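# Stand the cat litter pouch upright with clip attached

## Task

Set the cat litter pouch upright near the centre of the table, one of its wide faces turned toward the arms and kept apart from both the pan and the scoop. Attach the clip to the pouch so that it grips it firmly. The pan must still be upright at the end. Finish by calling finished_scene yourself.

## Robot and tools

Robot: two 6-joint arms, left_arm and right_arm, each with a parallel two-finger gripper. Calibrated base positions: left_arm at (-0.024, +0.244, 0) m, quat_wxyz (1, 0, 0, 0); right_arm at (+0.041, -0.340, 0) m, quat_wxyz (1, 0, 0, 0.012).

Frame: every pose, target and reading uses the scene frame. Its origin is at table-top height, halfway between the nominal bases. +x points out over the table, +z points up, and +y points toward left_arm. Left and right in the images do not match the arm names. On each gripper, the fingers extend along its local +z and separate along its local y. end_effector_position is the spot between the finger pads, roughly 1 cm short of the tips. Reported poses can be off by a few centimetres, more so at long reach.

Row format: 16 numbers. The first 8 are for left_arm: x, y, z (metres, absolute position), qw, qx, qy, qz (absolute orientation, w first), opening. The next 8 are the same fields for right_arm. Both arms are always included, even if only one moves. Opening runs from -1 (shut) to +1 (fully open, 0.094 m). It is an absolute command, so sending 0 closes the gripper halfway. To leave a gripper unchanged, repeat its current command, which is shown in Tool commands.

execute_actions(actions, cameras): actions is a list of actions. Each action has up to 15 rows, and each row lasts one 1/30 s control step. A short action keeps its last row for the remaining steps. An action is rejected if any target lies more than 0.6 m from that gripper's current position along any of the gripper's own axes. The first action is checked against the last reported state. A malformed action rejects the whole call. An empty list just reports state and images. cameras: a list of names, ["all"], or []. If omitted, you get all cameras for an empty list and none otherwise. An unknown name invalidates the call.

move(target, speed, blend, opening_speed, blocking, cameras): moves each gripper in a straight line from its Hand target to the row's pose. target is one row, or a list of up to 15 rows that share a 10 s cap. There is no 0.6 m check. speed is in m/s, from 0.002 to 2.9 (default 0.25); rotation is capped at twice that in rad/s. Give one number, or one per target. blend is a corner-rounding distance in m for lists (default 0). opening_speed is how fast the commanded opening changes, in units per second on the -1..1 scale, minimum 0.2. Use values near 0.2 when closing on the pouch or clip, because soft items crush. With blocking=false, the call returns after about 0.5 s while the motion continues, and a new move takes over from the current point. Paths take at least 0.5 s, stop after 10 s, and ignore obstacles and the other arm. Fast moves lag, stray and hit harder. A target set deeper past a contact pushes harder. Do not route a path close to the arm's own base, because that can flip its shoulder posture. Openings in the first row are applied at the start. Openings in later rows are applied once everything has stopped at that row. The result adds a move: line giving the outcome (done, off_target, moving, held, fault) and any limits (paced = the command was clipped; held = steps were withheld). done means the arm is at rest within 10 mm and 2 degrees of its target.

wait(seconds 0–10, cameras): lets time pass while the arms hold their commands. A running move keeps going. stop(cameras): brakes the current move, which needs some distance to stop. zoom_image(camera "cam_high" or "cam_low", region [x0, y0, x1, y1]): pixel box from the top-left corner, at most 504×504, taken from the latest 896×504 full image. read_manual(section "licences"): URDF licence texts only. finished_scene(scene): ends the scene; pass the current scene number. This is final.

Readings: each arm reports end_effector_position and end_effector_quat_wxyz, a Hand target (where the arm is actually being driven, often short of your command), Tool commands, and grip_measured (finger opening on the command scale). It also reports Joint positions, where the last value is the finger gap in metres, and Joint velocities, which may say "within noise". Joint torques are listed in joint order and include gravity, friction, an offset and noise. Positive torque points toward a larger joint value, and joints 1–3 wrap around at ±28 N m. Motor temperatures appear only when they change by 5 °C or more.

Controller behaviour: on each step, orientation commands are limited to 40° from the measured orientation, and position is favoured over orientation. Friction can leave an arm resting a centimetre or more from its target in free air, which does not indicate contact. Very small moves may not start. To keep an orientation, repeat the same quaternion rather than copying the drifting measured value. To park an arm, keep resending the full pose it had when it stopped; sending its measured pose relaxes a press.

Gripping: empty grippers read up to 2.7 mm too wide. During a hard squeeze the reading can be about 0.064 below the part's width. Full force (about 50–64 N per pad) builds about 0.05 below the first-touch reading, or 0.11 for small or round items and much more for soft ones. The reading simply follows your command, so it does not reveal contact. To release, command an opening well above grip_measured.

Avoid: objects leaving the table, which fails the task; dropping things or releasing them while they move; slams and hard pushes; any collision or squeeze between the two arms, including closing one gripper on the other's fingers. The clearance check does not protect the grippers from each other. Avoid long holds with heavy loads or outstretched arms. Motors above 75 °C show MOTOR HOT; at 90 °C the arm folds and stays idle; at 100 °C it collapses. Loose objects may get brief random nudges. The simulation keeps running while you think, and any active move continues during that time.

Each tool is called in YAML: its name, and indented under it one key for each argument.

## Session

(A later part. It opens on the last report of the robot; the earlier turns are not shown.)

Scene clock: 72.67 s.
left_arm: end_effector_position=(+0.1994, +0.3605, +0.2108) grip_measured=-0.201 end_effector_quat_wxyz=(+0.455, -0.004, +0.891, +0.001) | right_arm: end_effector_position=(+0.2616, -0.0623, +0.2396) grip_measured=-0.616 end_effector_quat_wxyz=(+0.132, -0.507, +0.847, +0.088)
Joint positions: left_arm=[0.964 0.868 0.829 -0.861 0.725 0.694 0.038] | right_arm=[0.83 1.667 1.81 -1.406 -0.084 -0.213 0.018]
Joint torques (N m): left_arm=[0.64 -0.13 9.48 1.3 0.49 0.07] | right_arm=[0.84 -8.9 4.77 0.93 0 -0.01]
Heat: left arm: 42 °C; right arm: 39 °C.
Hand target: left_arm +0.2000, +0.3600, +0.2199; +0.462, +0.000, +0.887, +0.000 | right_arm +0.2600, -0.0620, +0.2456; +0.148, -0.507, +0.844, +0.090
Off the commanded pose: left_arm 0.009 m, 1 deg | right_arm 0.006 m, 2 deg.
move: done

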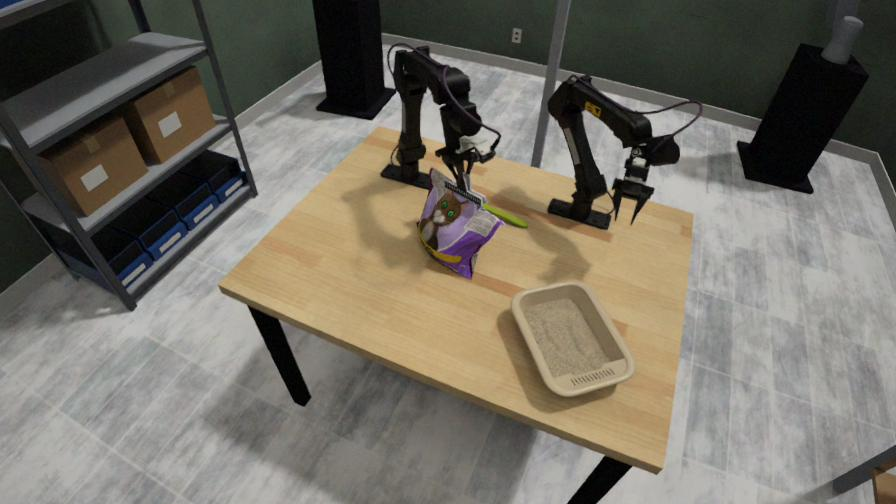

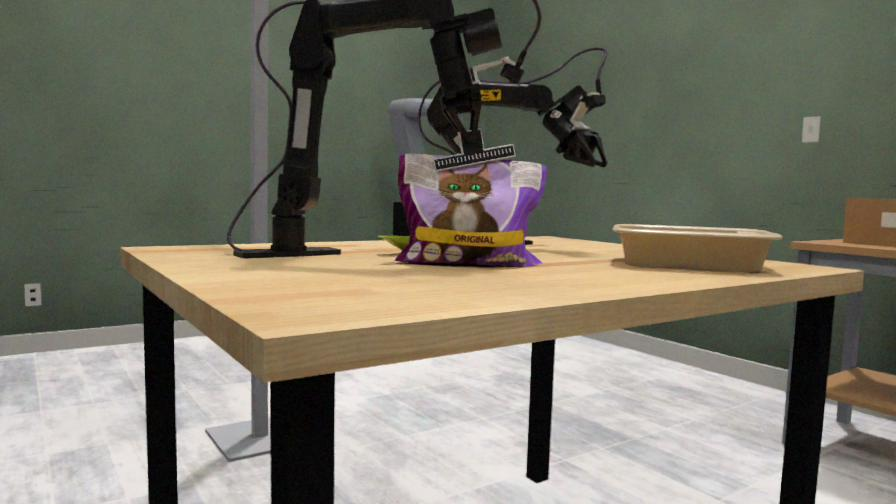

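move:
  target: [0.20,0.36,0.22,0.4617,0,0.887,0,-0.2,0.2640,-0.053,0.2345,0.0448,-0.5143,0.8560,0.0270,-0.85]
  cameras: ["all"]
  speed: 0.05

zoom_image:
  camera: "cam_high"
  region: [420, 140, 520, 240]

zoom_image:
  camera: "cam_low"
  region: [390, 90, 560, 200]

Scene clock: 75.67 s.
left_arm: end_effector_position=(+0.1994, +0.3605, +0.2108) grip_measured=-0.201 end_effector_quat_wxyz=(+0.455, -0.004, +0.891, +0.001) | right_arm: end_effector_position=(+0.2618, -0.0576, +0.2321) grip_measured=-0.616 end_effector_quat_wxyz=(+0.082, -0.511, +0.854, +0.046)
Joint positions: left_arm=[0.964 0.868 0.829 -0.861 0.725 0.694 0.038] | right_arm=[0.865 1.806 1.977 -1.557 -0.03 -0.187 0.018]
Joint torques (N m): left_arm=[0.49 -0.1 9.28 1.3 0.54 0.01] | right_arm=[0.8 -6.61 7.76 0.48 0.06 0.03]
Heat: left arm: 42 °C; right arm: 39 °C.
Hand target: left_arm +0.2000, +0.3600, +0.2199; +0.462, +0.000, +0.887, +0.000 | right_arm +0.2639, -0.0532, +0.2339; +0.086, -0.512, +0.853, +0.043
Off the commanded pose: left_arm 0.009 m, 1 deg | right_arm 0.006 m, 5 deg.
joint sent to its limit (right arm) — joint 4 (wrist pitch), lower limit. The joint targets are off in orientation, not in position.
move: off_target (right_arm)

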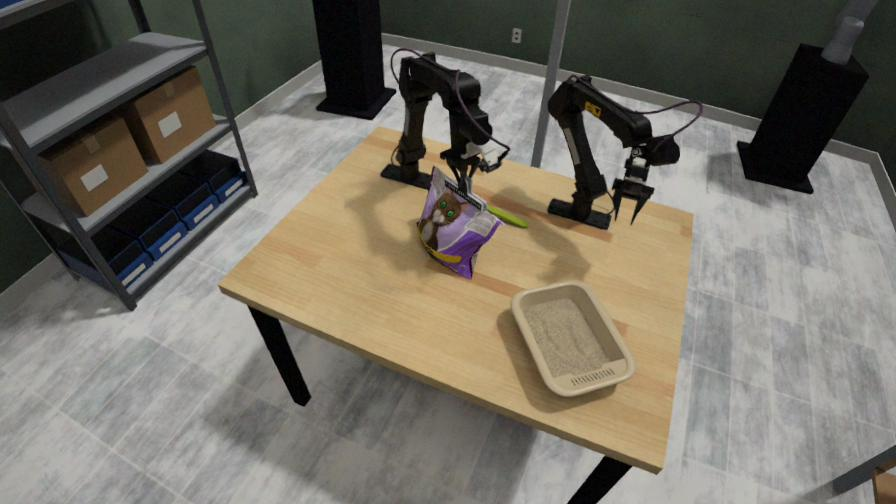

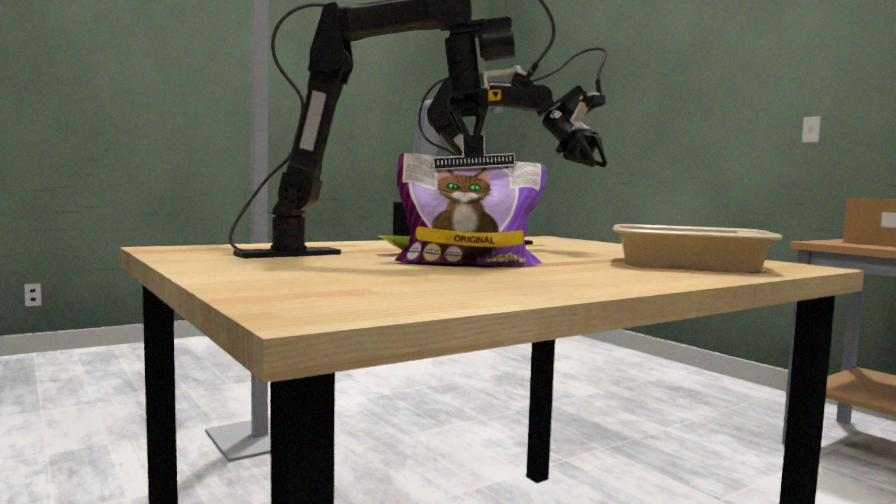

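Scaled by 5.040.

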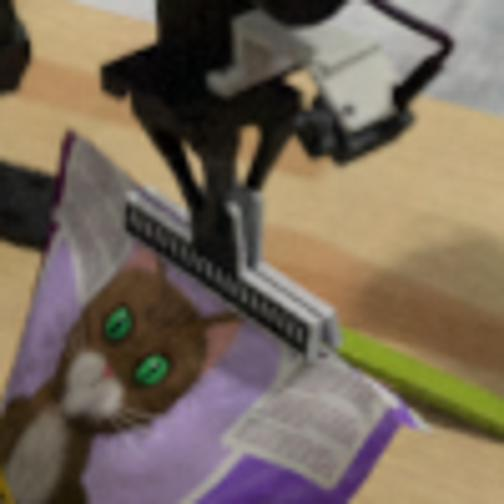

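Scaled by 2.965.

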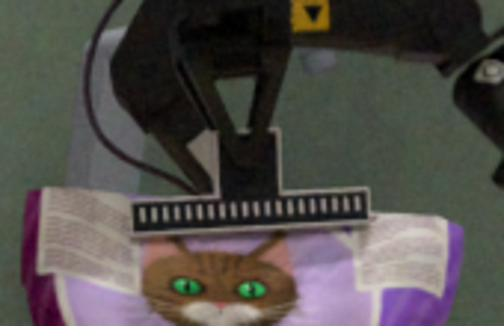

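zoom_image:
  camera: "cam_high"
  region: [465, 180, 515, 230]

zoom_image:
  camera: "cam_high"
  region: [425, 155, 475, 205]

Scaled by 10.080.

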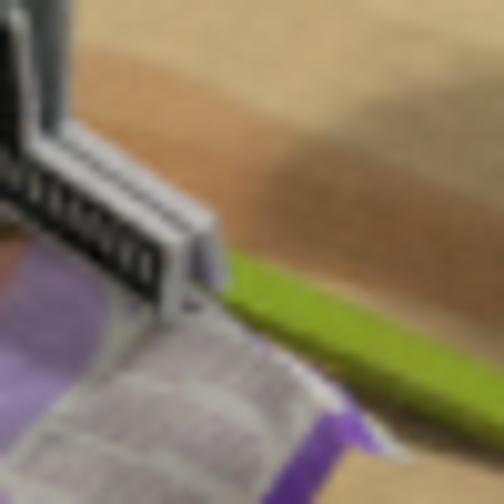

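Scaled by 10.080.

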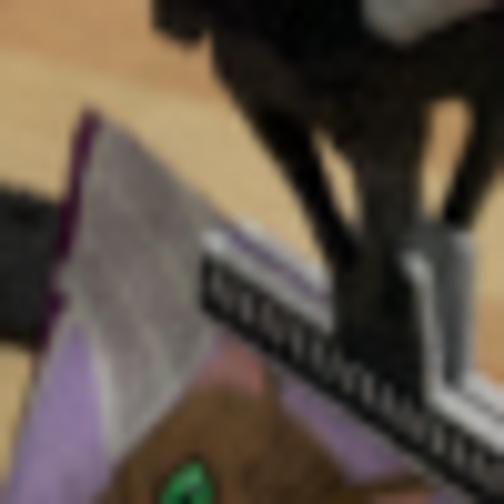

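move:
  target: [0.20,0.36,0.22,0.4617,0,0.887,0,-0.2,0.2640,-0.053,0.2265,0.0448,-0.5143,0.8560,0.0270,-0.85]
  cameras: ["all"]
  speed: 0.05

zoom_image:
  camera: "cam_high"
  region: [465, 180, 515, 230]

zoom_image:
  camera: "cam_low"
  region: [390, 90, 560, 200]

Scene clock: 77.03 s.
left_arm: end_effector_position=(+0.1994, +0.3605, +0.2108) grip_measured=-0.201 end_effector_quat_wxyz=(+0.455, -0.004, +0.891, +0.001) | right_arm: end_effector_position=(+0.2627, -0.0566, +0.2276) grip_measured=-0.616 end_effector_quat_wxyz=(+0.075, -0.511, +0.855, +0.043)
Joint positions: left_arm=[0.964 0.868 0.829 -0.861 0.725 0.694 0.038] | right_arm=[0.865 1.819 1.977 -1.557 -0.029 -0.187 0.018]
Joint torques (N m): left_arm=[0.47 0.06 9.29 1.27 0.54 0.08] | right_arm=[0.92 -6.45 7.05 0.41 0 0]
Heat: left arm: 42 °C; right arm: 39 °C.
Hand target: left_arm +0.2000, +0.3600, +0.2199; +0.462, +0.000, +0.887, +0.000 | right_arm +0.2639, -0.0531, +0.2259; +0.075, -0.513, +0.854, +0.038
Off the commanded pose: left_arm 0.009 m, 1 deg | right_arm 0.004 m, 4 deg.
joint sent to its limit (right arm) — joint 4 (wrist pitch), lower limit. The joint targets are off in orientation, not in position.
move: off_target (right_arm)

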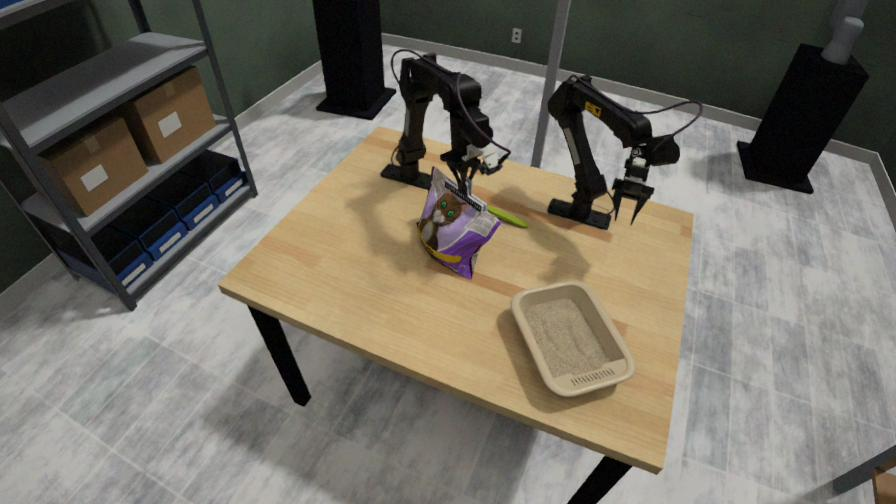

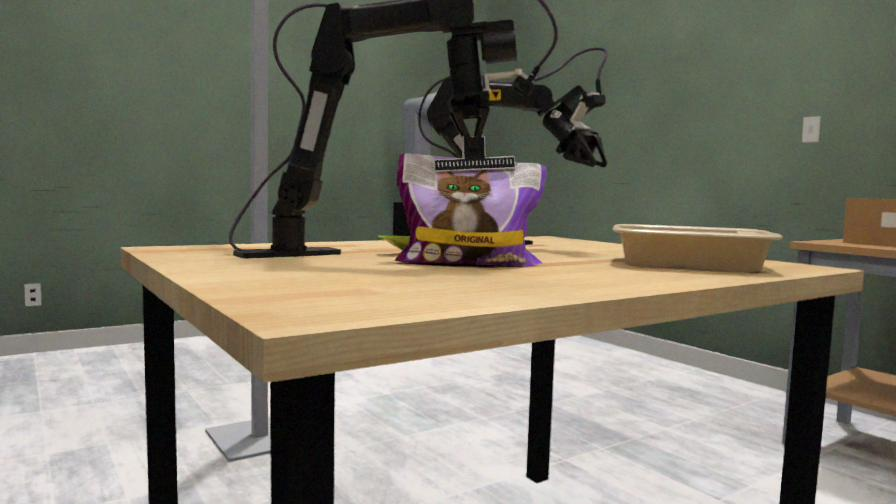

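Scaled by 10.080.

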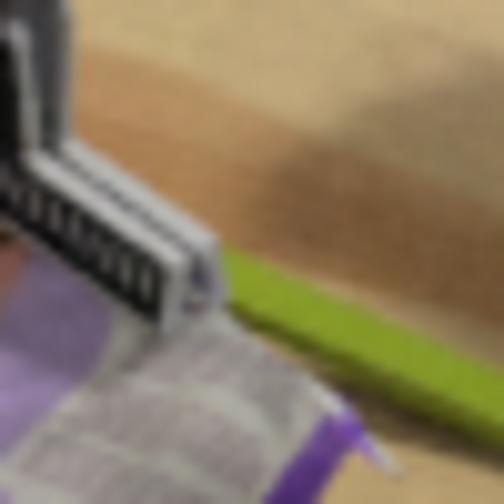

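Scaled by 2.965.

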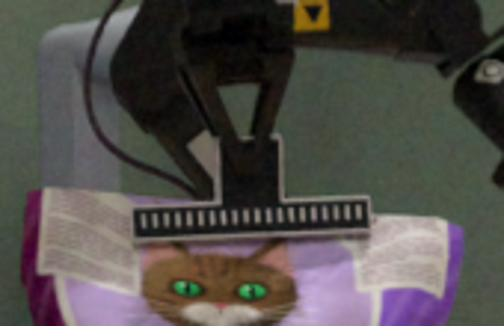

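move:
  target:
    - [0.20,0.36,0.22,0.4617,0,0.887,0,-0.2,0.2640,-0.053,0.2265,0.0448,-0.5143,0.8560,0.0270,0.17]
    - [0.20,0.36,0.22,0.4617,0,0.887,0,-0.2,0.254,-0.073,0.31,0.0747,-0.5130,0.8540,0.0449,0.17]
  cameras: ["all"]
  opening_speed: 0.4
  speed: 0.08

zoom_image:
  camera: "cam_high"
  region: [390, 150, 530, 290]

zoom_image:
  camera: "cam_low"
  region: [370, 90, 570, 290]

Scene clock: 81.50 s.
left_arm: end_effector_position=(+0.1994, +0.3605, +0.2108) grip_measured=-0.201 end_effector_quat_wxyz=(+0.455, -0.004, +0.891, +0.001) | right_arm: end_effector_position=(+0.2541, -0.0710, +0.2974) grip_measured=+0.168 end_effector_quat_wxyz=(+0.177, -0.504, +0.842, +0.078)
Joint positions: left_arm=[0.964 0.868 0.829 -0.861 0.725 0.694 0.038] | right_arm=[0.859 1.658 2.034 -1.558 -0.026 -0.19 0.055]
Joint torques (N m): left_arm=[0.51 -0.09 9.29 1.32 0.49 0.09] | right_arm=[-0.87 -7.41 7.25 0.79 -0.19 -0.06]
Heat: left arm: 43 °C; right arm: 39 °C.
Hand target: left_arm +0.2000, +0.3600, +0.2199; +0.462, +0.000, +0.887, +0.000 | right_arm +0.2538, -0.0732, +0.3093; +0.193, -0.502, +0.839, +0.087
Off the commanded pose: left_arm 0.009 m, 1 deg | right_arm 0.013 m, 12 deg.
joint sent to its limit (right arm) — joint 4 (wrist pitch), lower limit. The joint targets are off in orientation, not in position.
move: off_target (right_arm)

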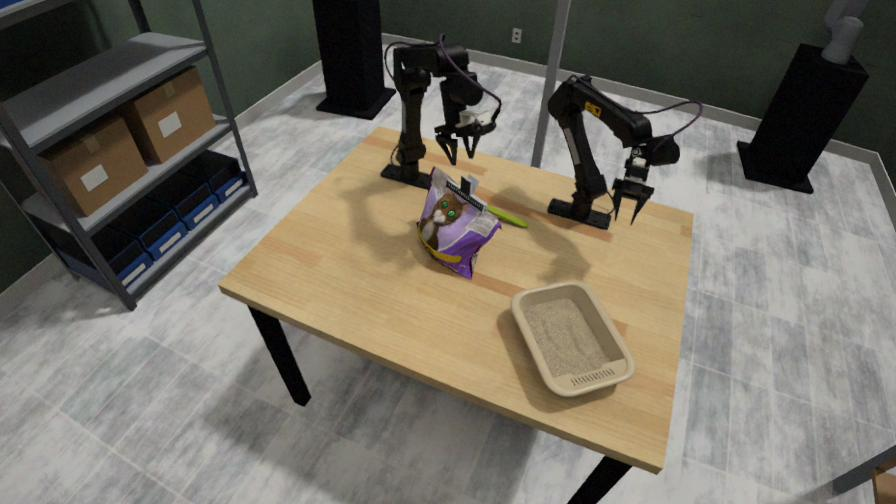

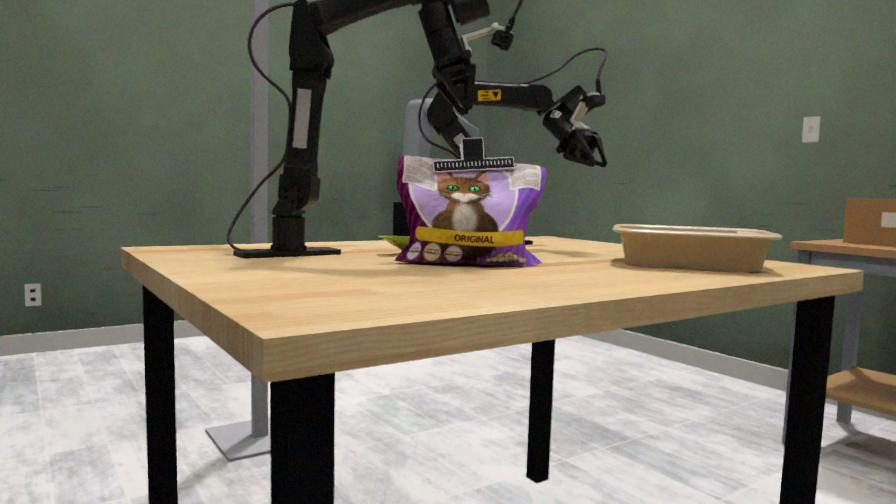

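Scaled by 3.600.

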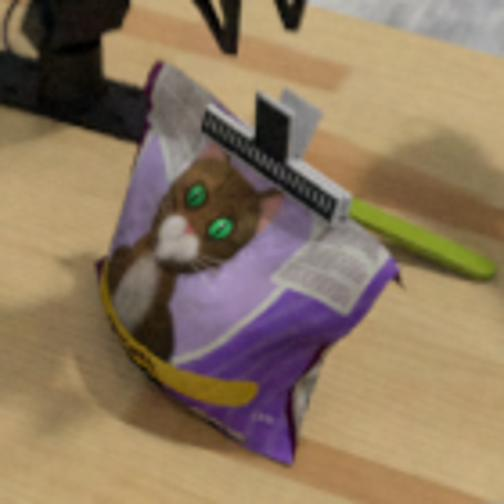

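Scaled by 2.520.

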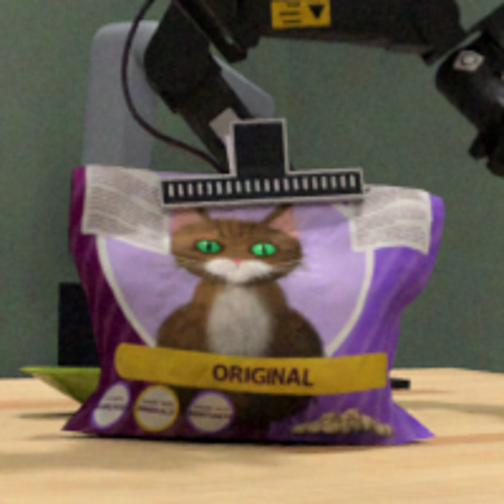

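move:
  target:
    - [0.40,0.20,0.22,0.4401,0.4838,0.6909,-0.3082,-1,0.20,-0.25,0.30,0.0747,-0.5130,0.8540,0.0449,0.17]
    - [0.44,0.02,0.14,0.4401,0.4838,0.6909,-0.3082,-1,0.15,-0.30,0.25,0.0747,-0.5130,0.8540,0.0449,-1]
  cameras: ["all"]
  speed: 0.25

zoom_image:
  camera: "cam_high"
  region: [390, 150, 560, 320]

Scene clock: 87.90 s.
left_arm: end_effector_position=(+0.4409, +0.0180, +0.1486) grip_measured=-0.995 end_effector_quat_wxyz=(+0.447, +0.489, +0.685, -0.304) | right_arm: end_effector_position=(+0.1525, -0.2984, +0.2526) grip_measured=-0.991 end_effector_quat_wxyz=(+0.282, -0.481, +0.828, -0.050)
Joint positions: left_arm=[-0.182 1.991 1.386 -0.127 0.899 0.634 0] | right_arm=[0.295 0.645 1.216 -1.561 -0.018 -0.728 0]
Joint torques (N m): left_arm=[0.16 -9.13 5.91 1.63 0.37 -0.06] | right_arm=[-1.17 1.73 3.82 1.14 -0.12 -0.06]
Heat: left arm: 42 °C; right arm: 38 °C.
Hand target: left_arm +0.4399, +0.0200, +0.1401; +0.440, +0.484, +0.691, -0.308 | right_arm +0.1509, -0.2994, +0.2493; +0.281, -0.479, +0.830, -0.050
Off the commanded pose: left_arm 0.009 m, 1 deg | right_arm 0.004 m, 27 deg.
joint sent to its limit (right arm) — joint 4 (wrist pitch), lower limit. The joint targets are off in orientation, not in position.
move: off_target (right_arm); target 2's new opening was sent with right_arm's hand 0.004 m and 27 deg from that target

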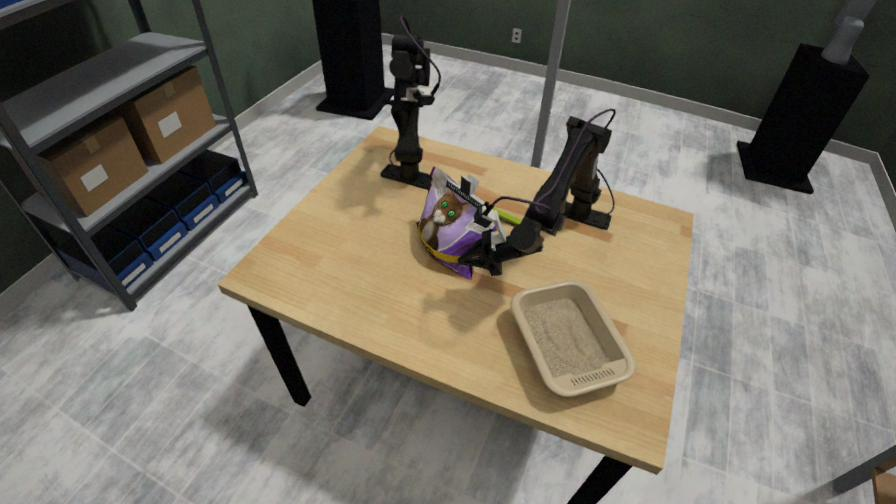

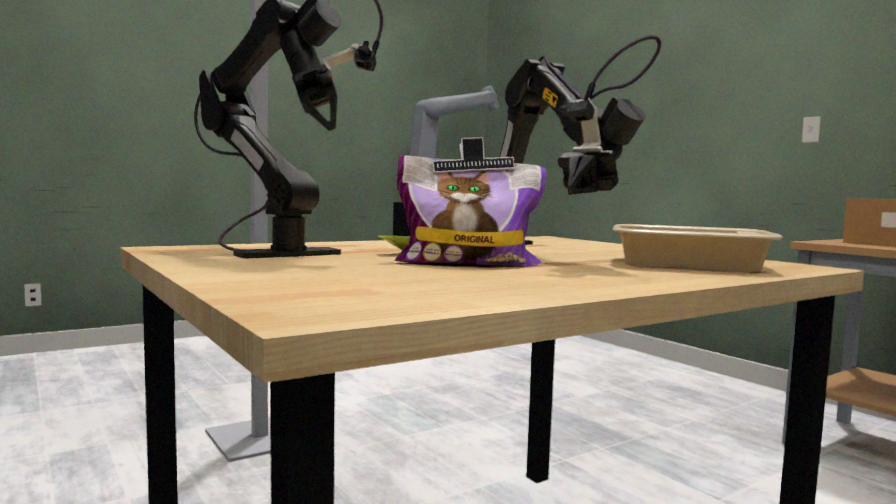

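Scaled by 2.965.

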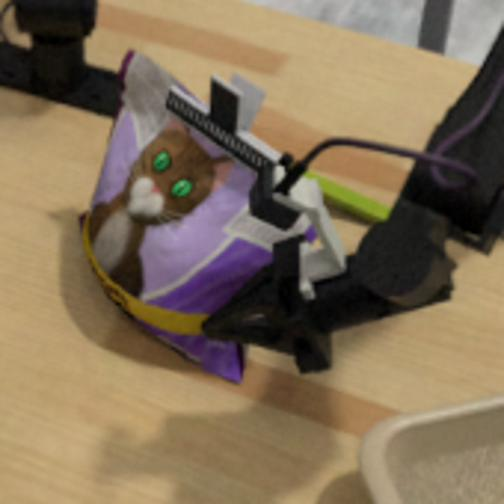

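move:
  target:
    - [0.41,0.13,0.20,0.3574,0.5610,0.5141,-0.3900,0.9,0.15,-0.30,0.25,0.281,-0.479,0.830,-0.050,-1]
    - [0.328,0.10,0.125,0.3630,0.6218,0.5697,-0.3961,0.9,0.15,-0.30,0.25,0.281,-0.479,0.830,-0.050,-1]
  cameras: ["all"]
  speed: 0.15

zoom_image:
  camera: "cam_high"
  region: [390, 150, 560, 320]

zoom_image:
  camera: "cam_low"
  region: [370, 110, 650, 290]

Scene clock: 92.47 s.
left_arm: end_effector_position=(+0.3293, +0.1013, +0.1161) grip_measured=+0.899 end_effector_quat_wxyz=(+0.354, +0.619, +0.574, -0.403) | right_arm: end_effector_position=(+0.1525, -0.2985, +0.2526) grip_measured=-0.991 end_effector_quat_wxyz=(+0.282, -0.481, +0.828, -0.050)
Joint positions: left_arm=[0.045 2.106 1.513 -1.282 1.109 1.88 0.089] | right_arm=[0.295 0.645 1.216 -1.561 -0.018 -0.728 0]
Joint torques (N m): left_arm=[-0.23 -11.79 4.55 0.08 0.59 -0.09] | right_arm=[-0.44 1.22 3.62 1.19 -0.01 -0.03]
Heat: left arm: 40 °C; right arm: 37 °C.
Hand target: left_arm +0.3280, +0.1001, +0.1249; +0.363, +0.622, +0.570, -0.396 | right_arm +0.1504, -0.2998, +0.2498; +0.283, -0.479, +0.830, -0.051
Off the commanded pose: left_arm 0.009 m, 1 deg | right_arm 0.004 m, 0 deg.
joint sent to its limit (right arm) — joint 4 (wrist pitch), lower limit. The joint targets still meet the commanded pose.
move: done

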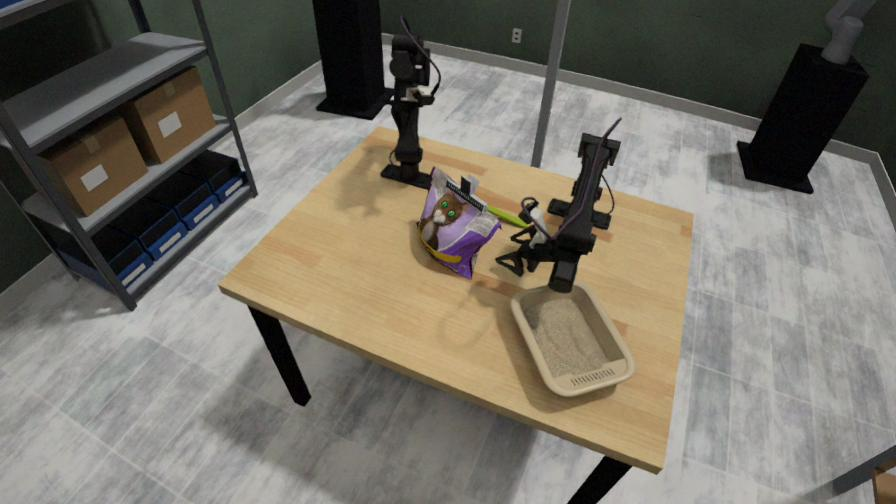

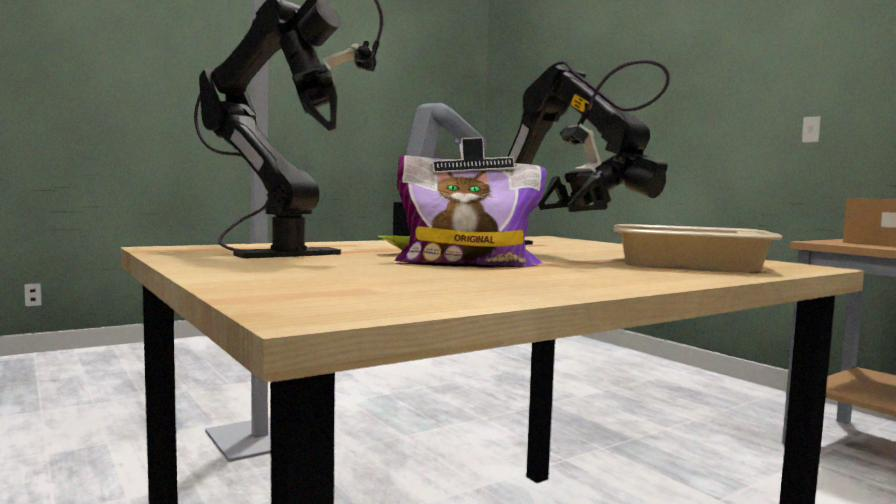

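Scaled by 2.965.

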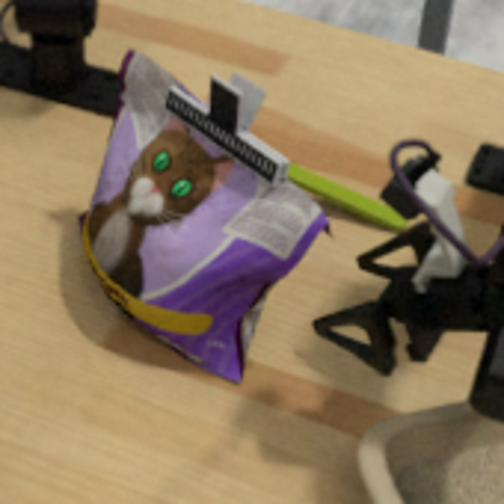

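Scaled by 1.800.

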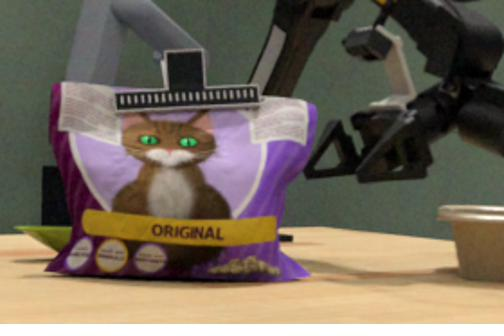

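move:
  target: [0.317,0.018,0.080,0.3630,0.6218,0.5697,-0.3961,0.9,0.15,-0.30,0.25,0.281,-0.479,0.830,-0.050,-1]
  cameras: ["all"]
  speed: 0.06

zoom_image:
  camera: "cam_high"
  region: [390, 150, 560, 320]

zoom_image:
  camera: "cam_low"
  region: [370, 110, 650, 290]

Scene clock: 95.13 s.
left_arm: end_effector_position=(+0.3177, +0.0191, +0.0693) grip_measured=+0.899 end_effector_quat_wxyz=(+0.351, +0.620, +0.577, -0.399) | right_arm: end_effector_position=(+0.1525, -0.2985, +0.2526) grip_measured=-0.991 end_effector_quat_wxyz=(+0.282, -0.481, +0.828, -0.050)
Joint positions: left_arm=[-0.183 2.044 1.227 -0.583 1.114 1.353 0.089] | right_arm=[0.295 0.645 1.216 -1.561 -0.018 -0.728 0]
Joint torques (N m): left_arm=[0.05 -11.67 4.82 0.76 0.65 -0.02] | right_arm=[-0.27 1.32 3.79 1.18 -0.04 0.04]
Motor temperatures (°C): left_arm=[29 36 40 32 29 30 28] | right_arm=[27 37 34 30 26 27 29]
Heat: left arm: 40 °C; right arm: 37 °C.
Hand target: left_arm +0.3170, +0.0180, +0.0799; +0.363, +0.622, +0.569, -0.396 | right_arm +0.1504, -0.2998, +0.2498; +0.283, -0.479, +0.830, -0.051
Off the commanded pose: left_arm 0.011 m, 2 deg | right_arm 0.004 m, 0 deg.
joint sent to its limit (right arm) — joint 4 (wrist pitch), lower limit. The joint targets still meet the commanded pose.
move: off_target (left_arm)

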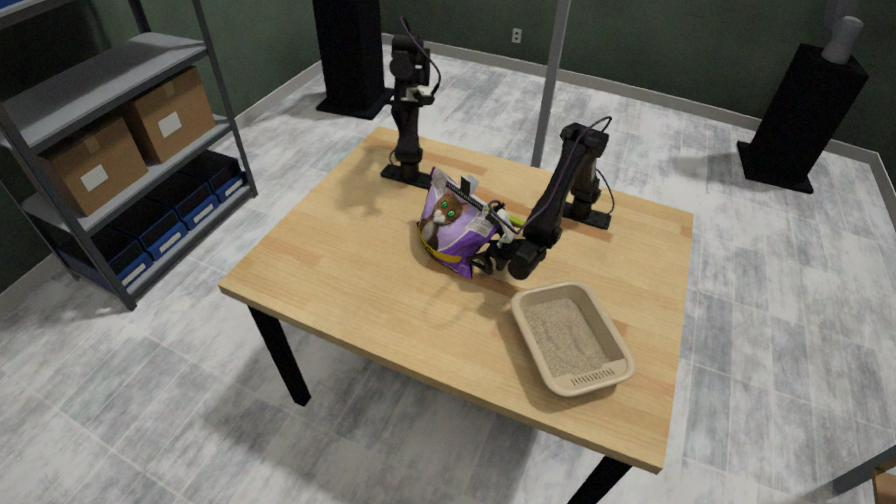

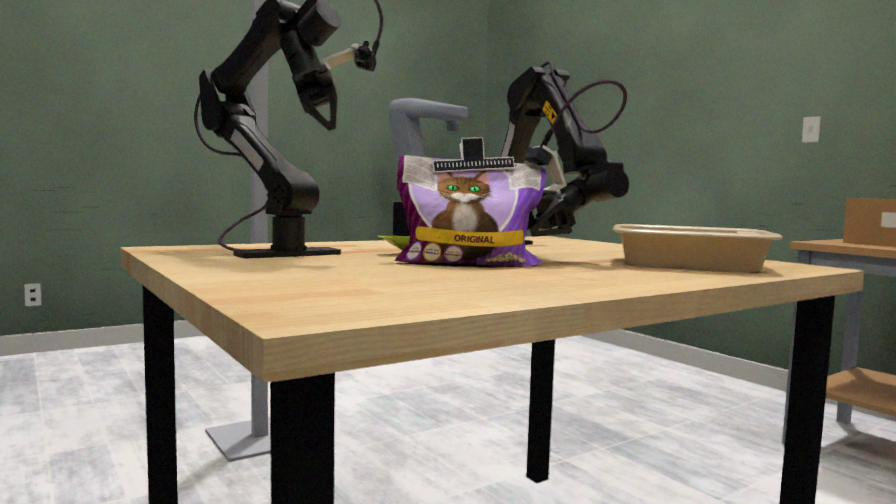

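Scaled by 2.965.

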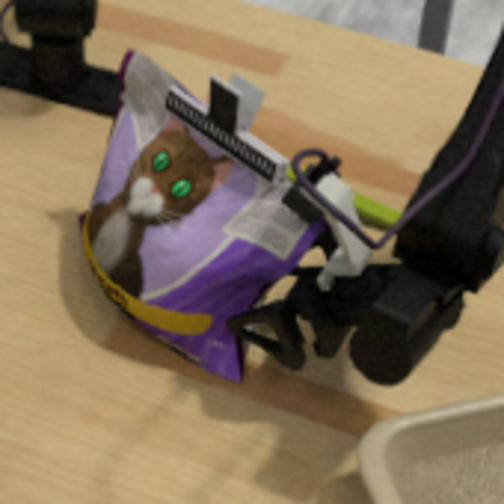

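Scaled by 1.800.

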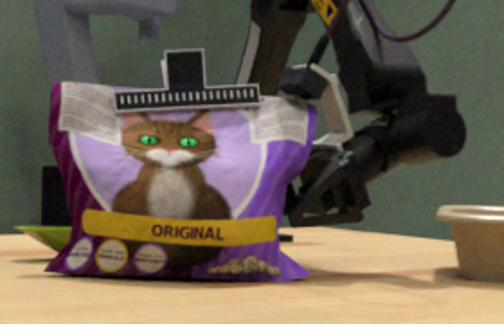

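move:
  target: [0.317,0.018,0.082,0.3630,0.6218,0.5697,-0.3961,-0.3,0.15,-0.30,0.25,0.281,-0.479,0.830,-0.050,-1]
  cameras: ["all"]
  opening_speed: 0.4

zoom_image:
  camera: "cam_high"
  region: [390, 150, 560, 320]

zoom_image:
  camera: "cam_low"
  region: [370, 110, 650, 290]

Scene clock: 98.47 s.
left_arm: end_effector_position=(+0.3181, +0.0197, +0.0694) grip_measured=-0.298 end_effector_quat_wxyz=(+0.350, +0.621, +0.579, -0.396) | right_arm: end_effector_position=(+0.1525, -0.2985, +0.2526) grip_measured=-0.991 end_effector_quat_wxyz=(+0.282, -0.481, +0.828, -0.050)
Joint positions: left_arm=[-0.183 2.041 1.227 -0.583 1.107 1.35 0.033] | right_arm=[0.295 0.645 1.216 -1.561 -0.018 -0.728 0]
Joint torques (N m): left_arm=[-0.06 -11.58 4.82 0.74 0.73 -0.06] | right_arm=[-0.5 1.17 3.74 1.2 -0.07 0.02]
Heat: left arm: 39 °C; right arm: 36 °C.
Hand target: left_arm +0.3170, +0.0180, +0.0817; +0.363, +0.622, +0.570, -0.396 | right_arm +0.1504, -0.2998, +0.2498; +0.283, -0.479, +0.830, -0.051
Off the commanded pose: left_arm 0.013 m, 2 deg | right_arm 0.004 m, 0 deg.
joint sent to its limit (right arm) — joint 4 (wrist pitch), lower limit. The joint targets still meet the commanded pose.
move: off_target (left_arm)

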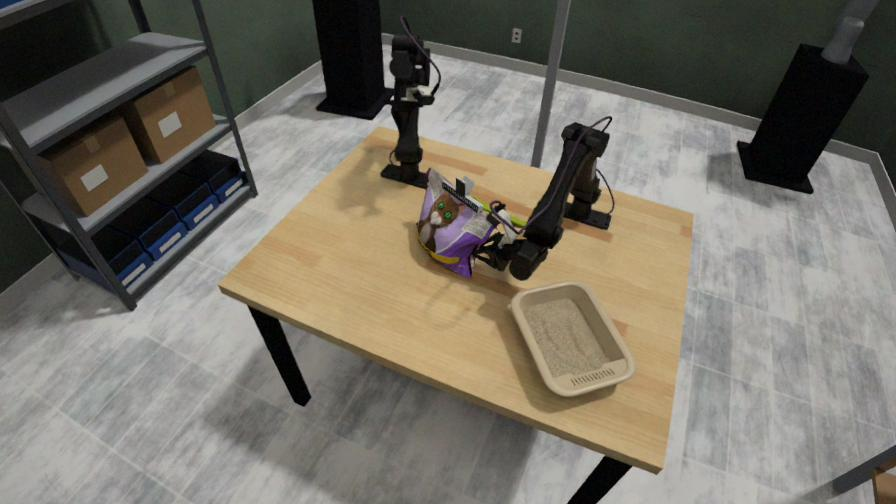

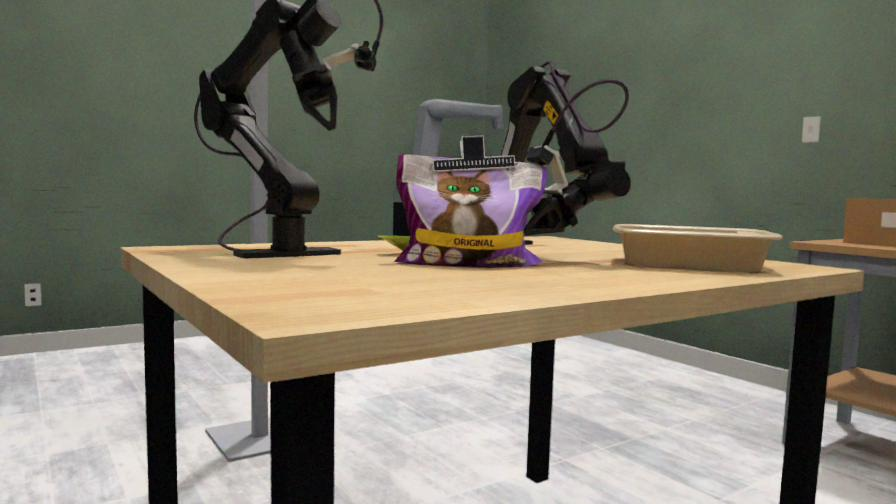

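Scaled by 2.965.

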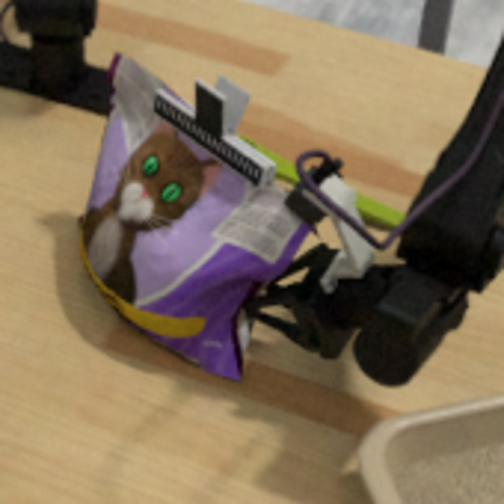

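Scaled by 1.800.

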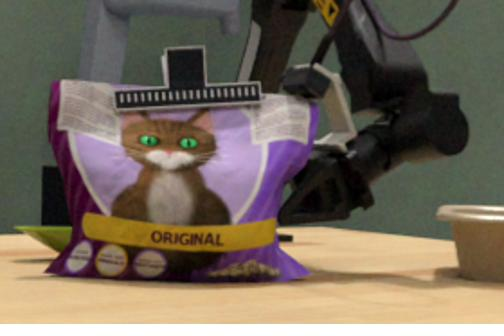

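move:
  target:
    - [0.317,0.018,0.082,0.3630,0.6218,0.5697,-0.3961,0.9,0.15,-0.30,0.25,0.281,-0.479,0.830,-0.050,-1]
    - [0.325,0.010,0.097,0.3630,0.6218,0.5697,-0.3961,0.9,0.15,-0.30,0.25,0.281,-0.479,0.830,-0.050,-1]
  cameras: ["all"]
  speed: 0.06

zoom_image:
  camera: "cam_high"
  region: [390, 150, 560, 320]

zoom_image:
  camera: "cam_low"
  region: [370, 110, 650, 290]

Scene clock: 100.43 s.
left_arm: end_effector_position=(+0.3230, +0.0139, +0.0791) grip_measured=+0.899 end_effector_quat_wxyz=(+0.352, +0.619, +0.580, -0.397) | right_arm: end_effector_position=(+0.1525, -0.2985, +0.2526) grip_measured=-0.991 end_effector_quat_wxyz=(+0.282, -0.481, +0.828, -0.050)
Joint positions: left_arm=[-0.196 2.032 1.255 -0.586 1.107 1.312 0.089] | right_arm=[0.295 0.645 1.216 -1.561 -0.018 -0.728 0]
Joint torques (N m): left_arm=[-0.36 -11.4 7.66 0.59 0.68 -0.08] | right_arm=[-0.36 1.35 3.77 1.16 -0.03 0.03]
Heat: left arm: 39 °C; right arm: 36 °C.
Hand target: left_arm +0.3248, +0.0100, +0.0968; +0.363, +0.622, +0.570, -0.396 | right_arm +0.1504, -0.2998, +0.2498; +0.283, -0.479, +0.830, -0.051
Off the commanded pose: left_arm 0.018 m, 2 deg | right_arm 0.004 m, 0 deg.
joint sent to its limit (right arm) — joint 4 (wrist pitch), lower limit. The joint targets still meet the commanded pose.
move: off_target (left_arm)

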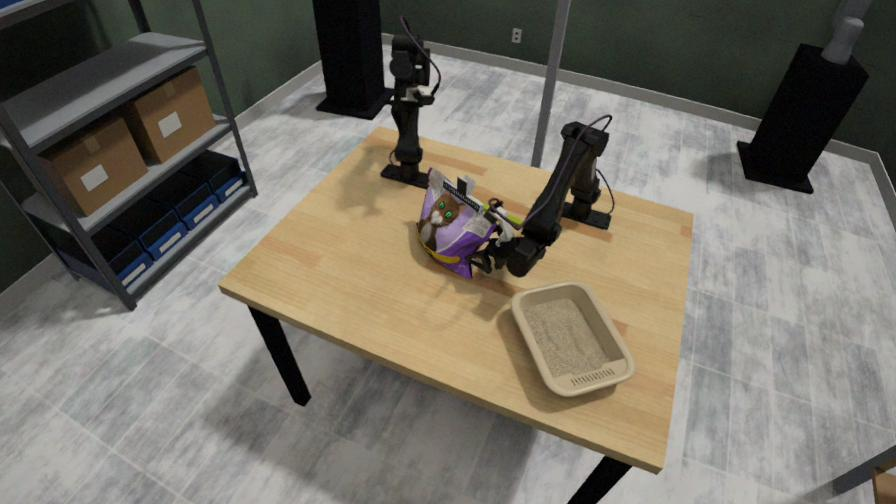

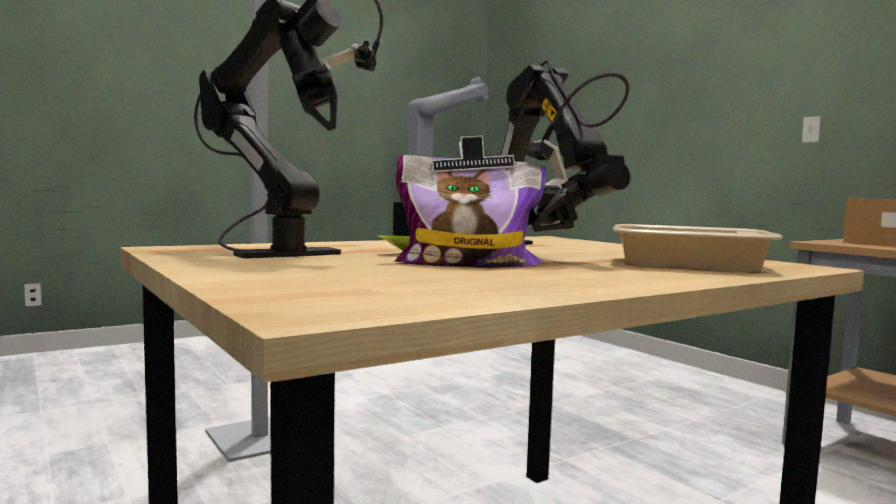

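Scaled by 2.965.

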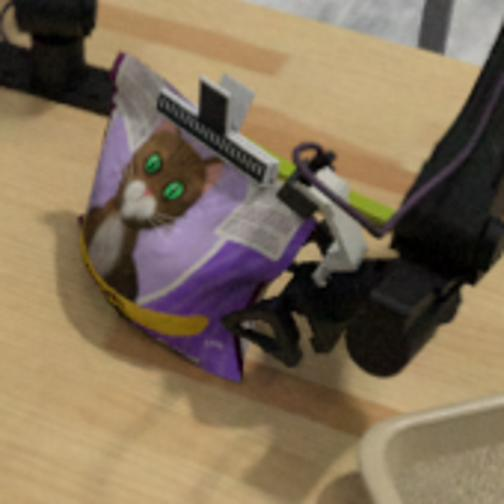

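Scaled by 1.800.

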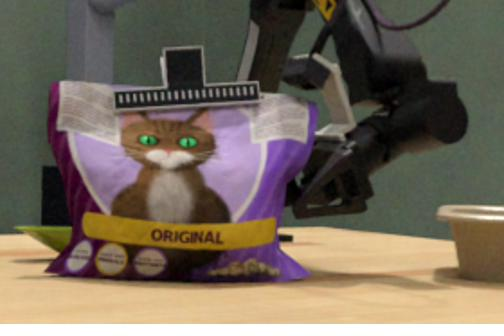

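move:
  target: [0.280,0.018,0.097,0.3962,0.5698,0.6218,-0.3630,0.9,0.15,-0.30,0.25,0.281,-0.479,0.830,-0.050,-1]
  cameras: ["all"]
  speed: 0.06

zoom_image:
  camera: "cam_high"
  region: [390, 150, 560, 320]

zoom_image:
  camera: "cam_low"
  region: [370, 110, 650, 290]

Scene clock: 102.77 s.
left_arm: end_effector_position=(+0.2862, +0.0222, +0.0884) grip_measured=+0.899 end_effector_quat_wxyz=(+0.389, +0.565, +0.633, -0.357) | right_arm: end_effector_position=(+0.1525, -0.2985, +0.2526) grip_measured=-0.991 end_effector_quat_wxyz=(+0.282, -0.481, +0.828, -0.050)
Joint positions: left_arm=[-0.214 1.733 0.844 -0.122 1.023 0.925 0.089] | right_arm=[0.295 0.645 1.216 -1.561 -0.018 -0.728 0]
Joint torques (N m): left_arm=[-0.9 -8.9 5.11 1.3 0.66 -0.03] | right_arm=[-0.42 1.05 3.55 1.18 -0.02 0]
Heat: left arm: 39 °C; right arm: 36 °C.
Hand target: left_arm +0.2801, +0.0180, +0.0967; +0.396, +0.570, +0.622, -0.363 | right_arm +0.1504, -0.2998, +0.2498; +0.283, -0.479, +0.830, -0.051
Off the commanded pose: left_arm 0.011 m, 2 deg | right_arm 0.004 m, 0 deg.
joint sent to its limit (right arm) — joint 4 (wrist pitch), lower limit. The joint targets still meet the commanded pose.
move: off_target (left_arm)

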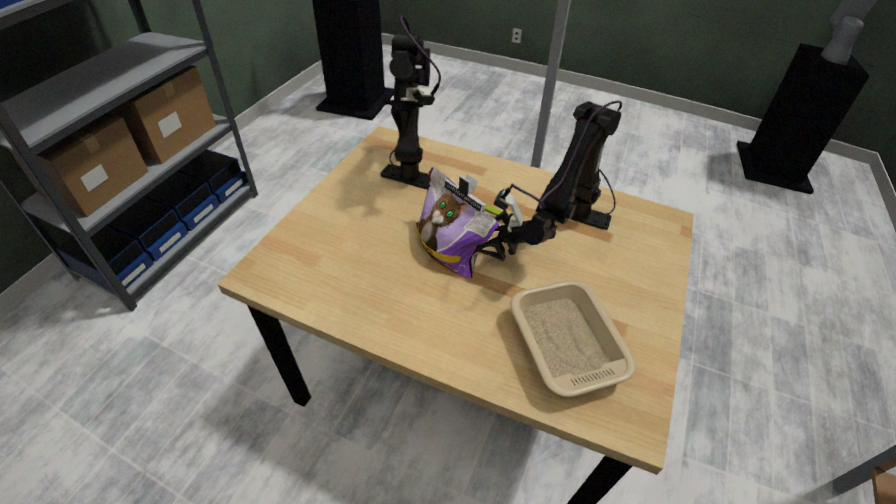

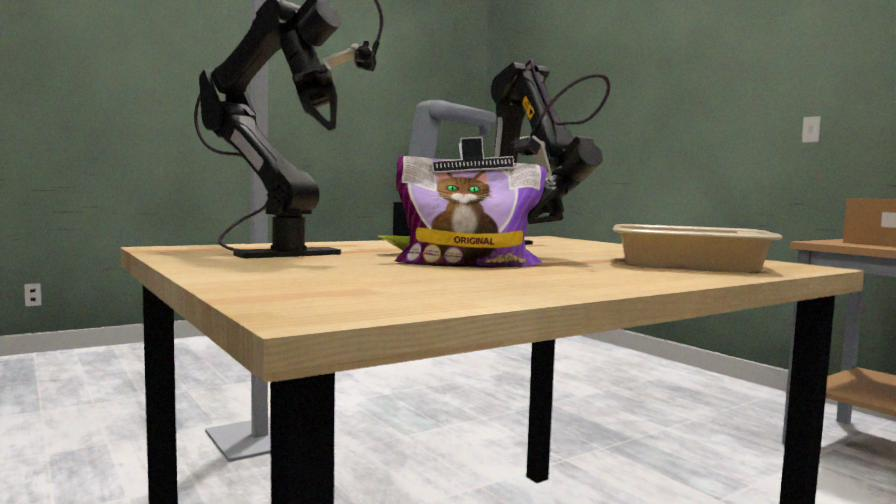

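Scaled by 2.965.

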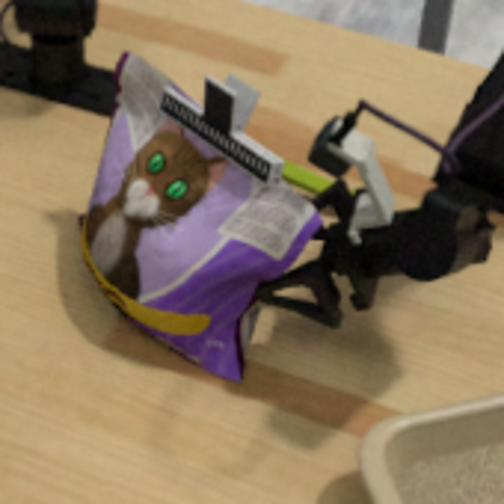

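Scaled by 1.800.

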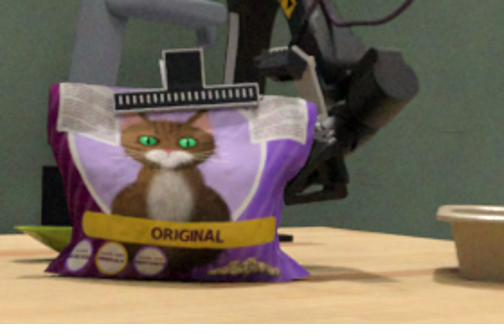

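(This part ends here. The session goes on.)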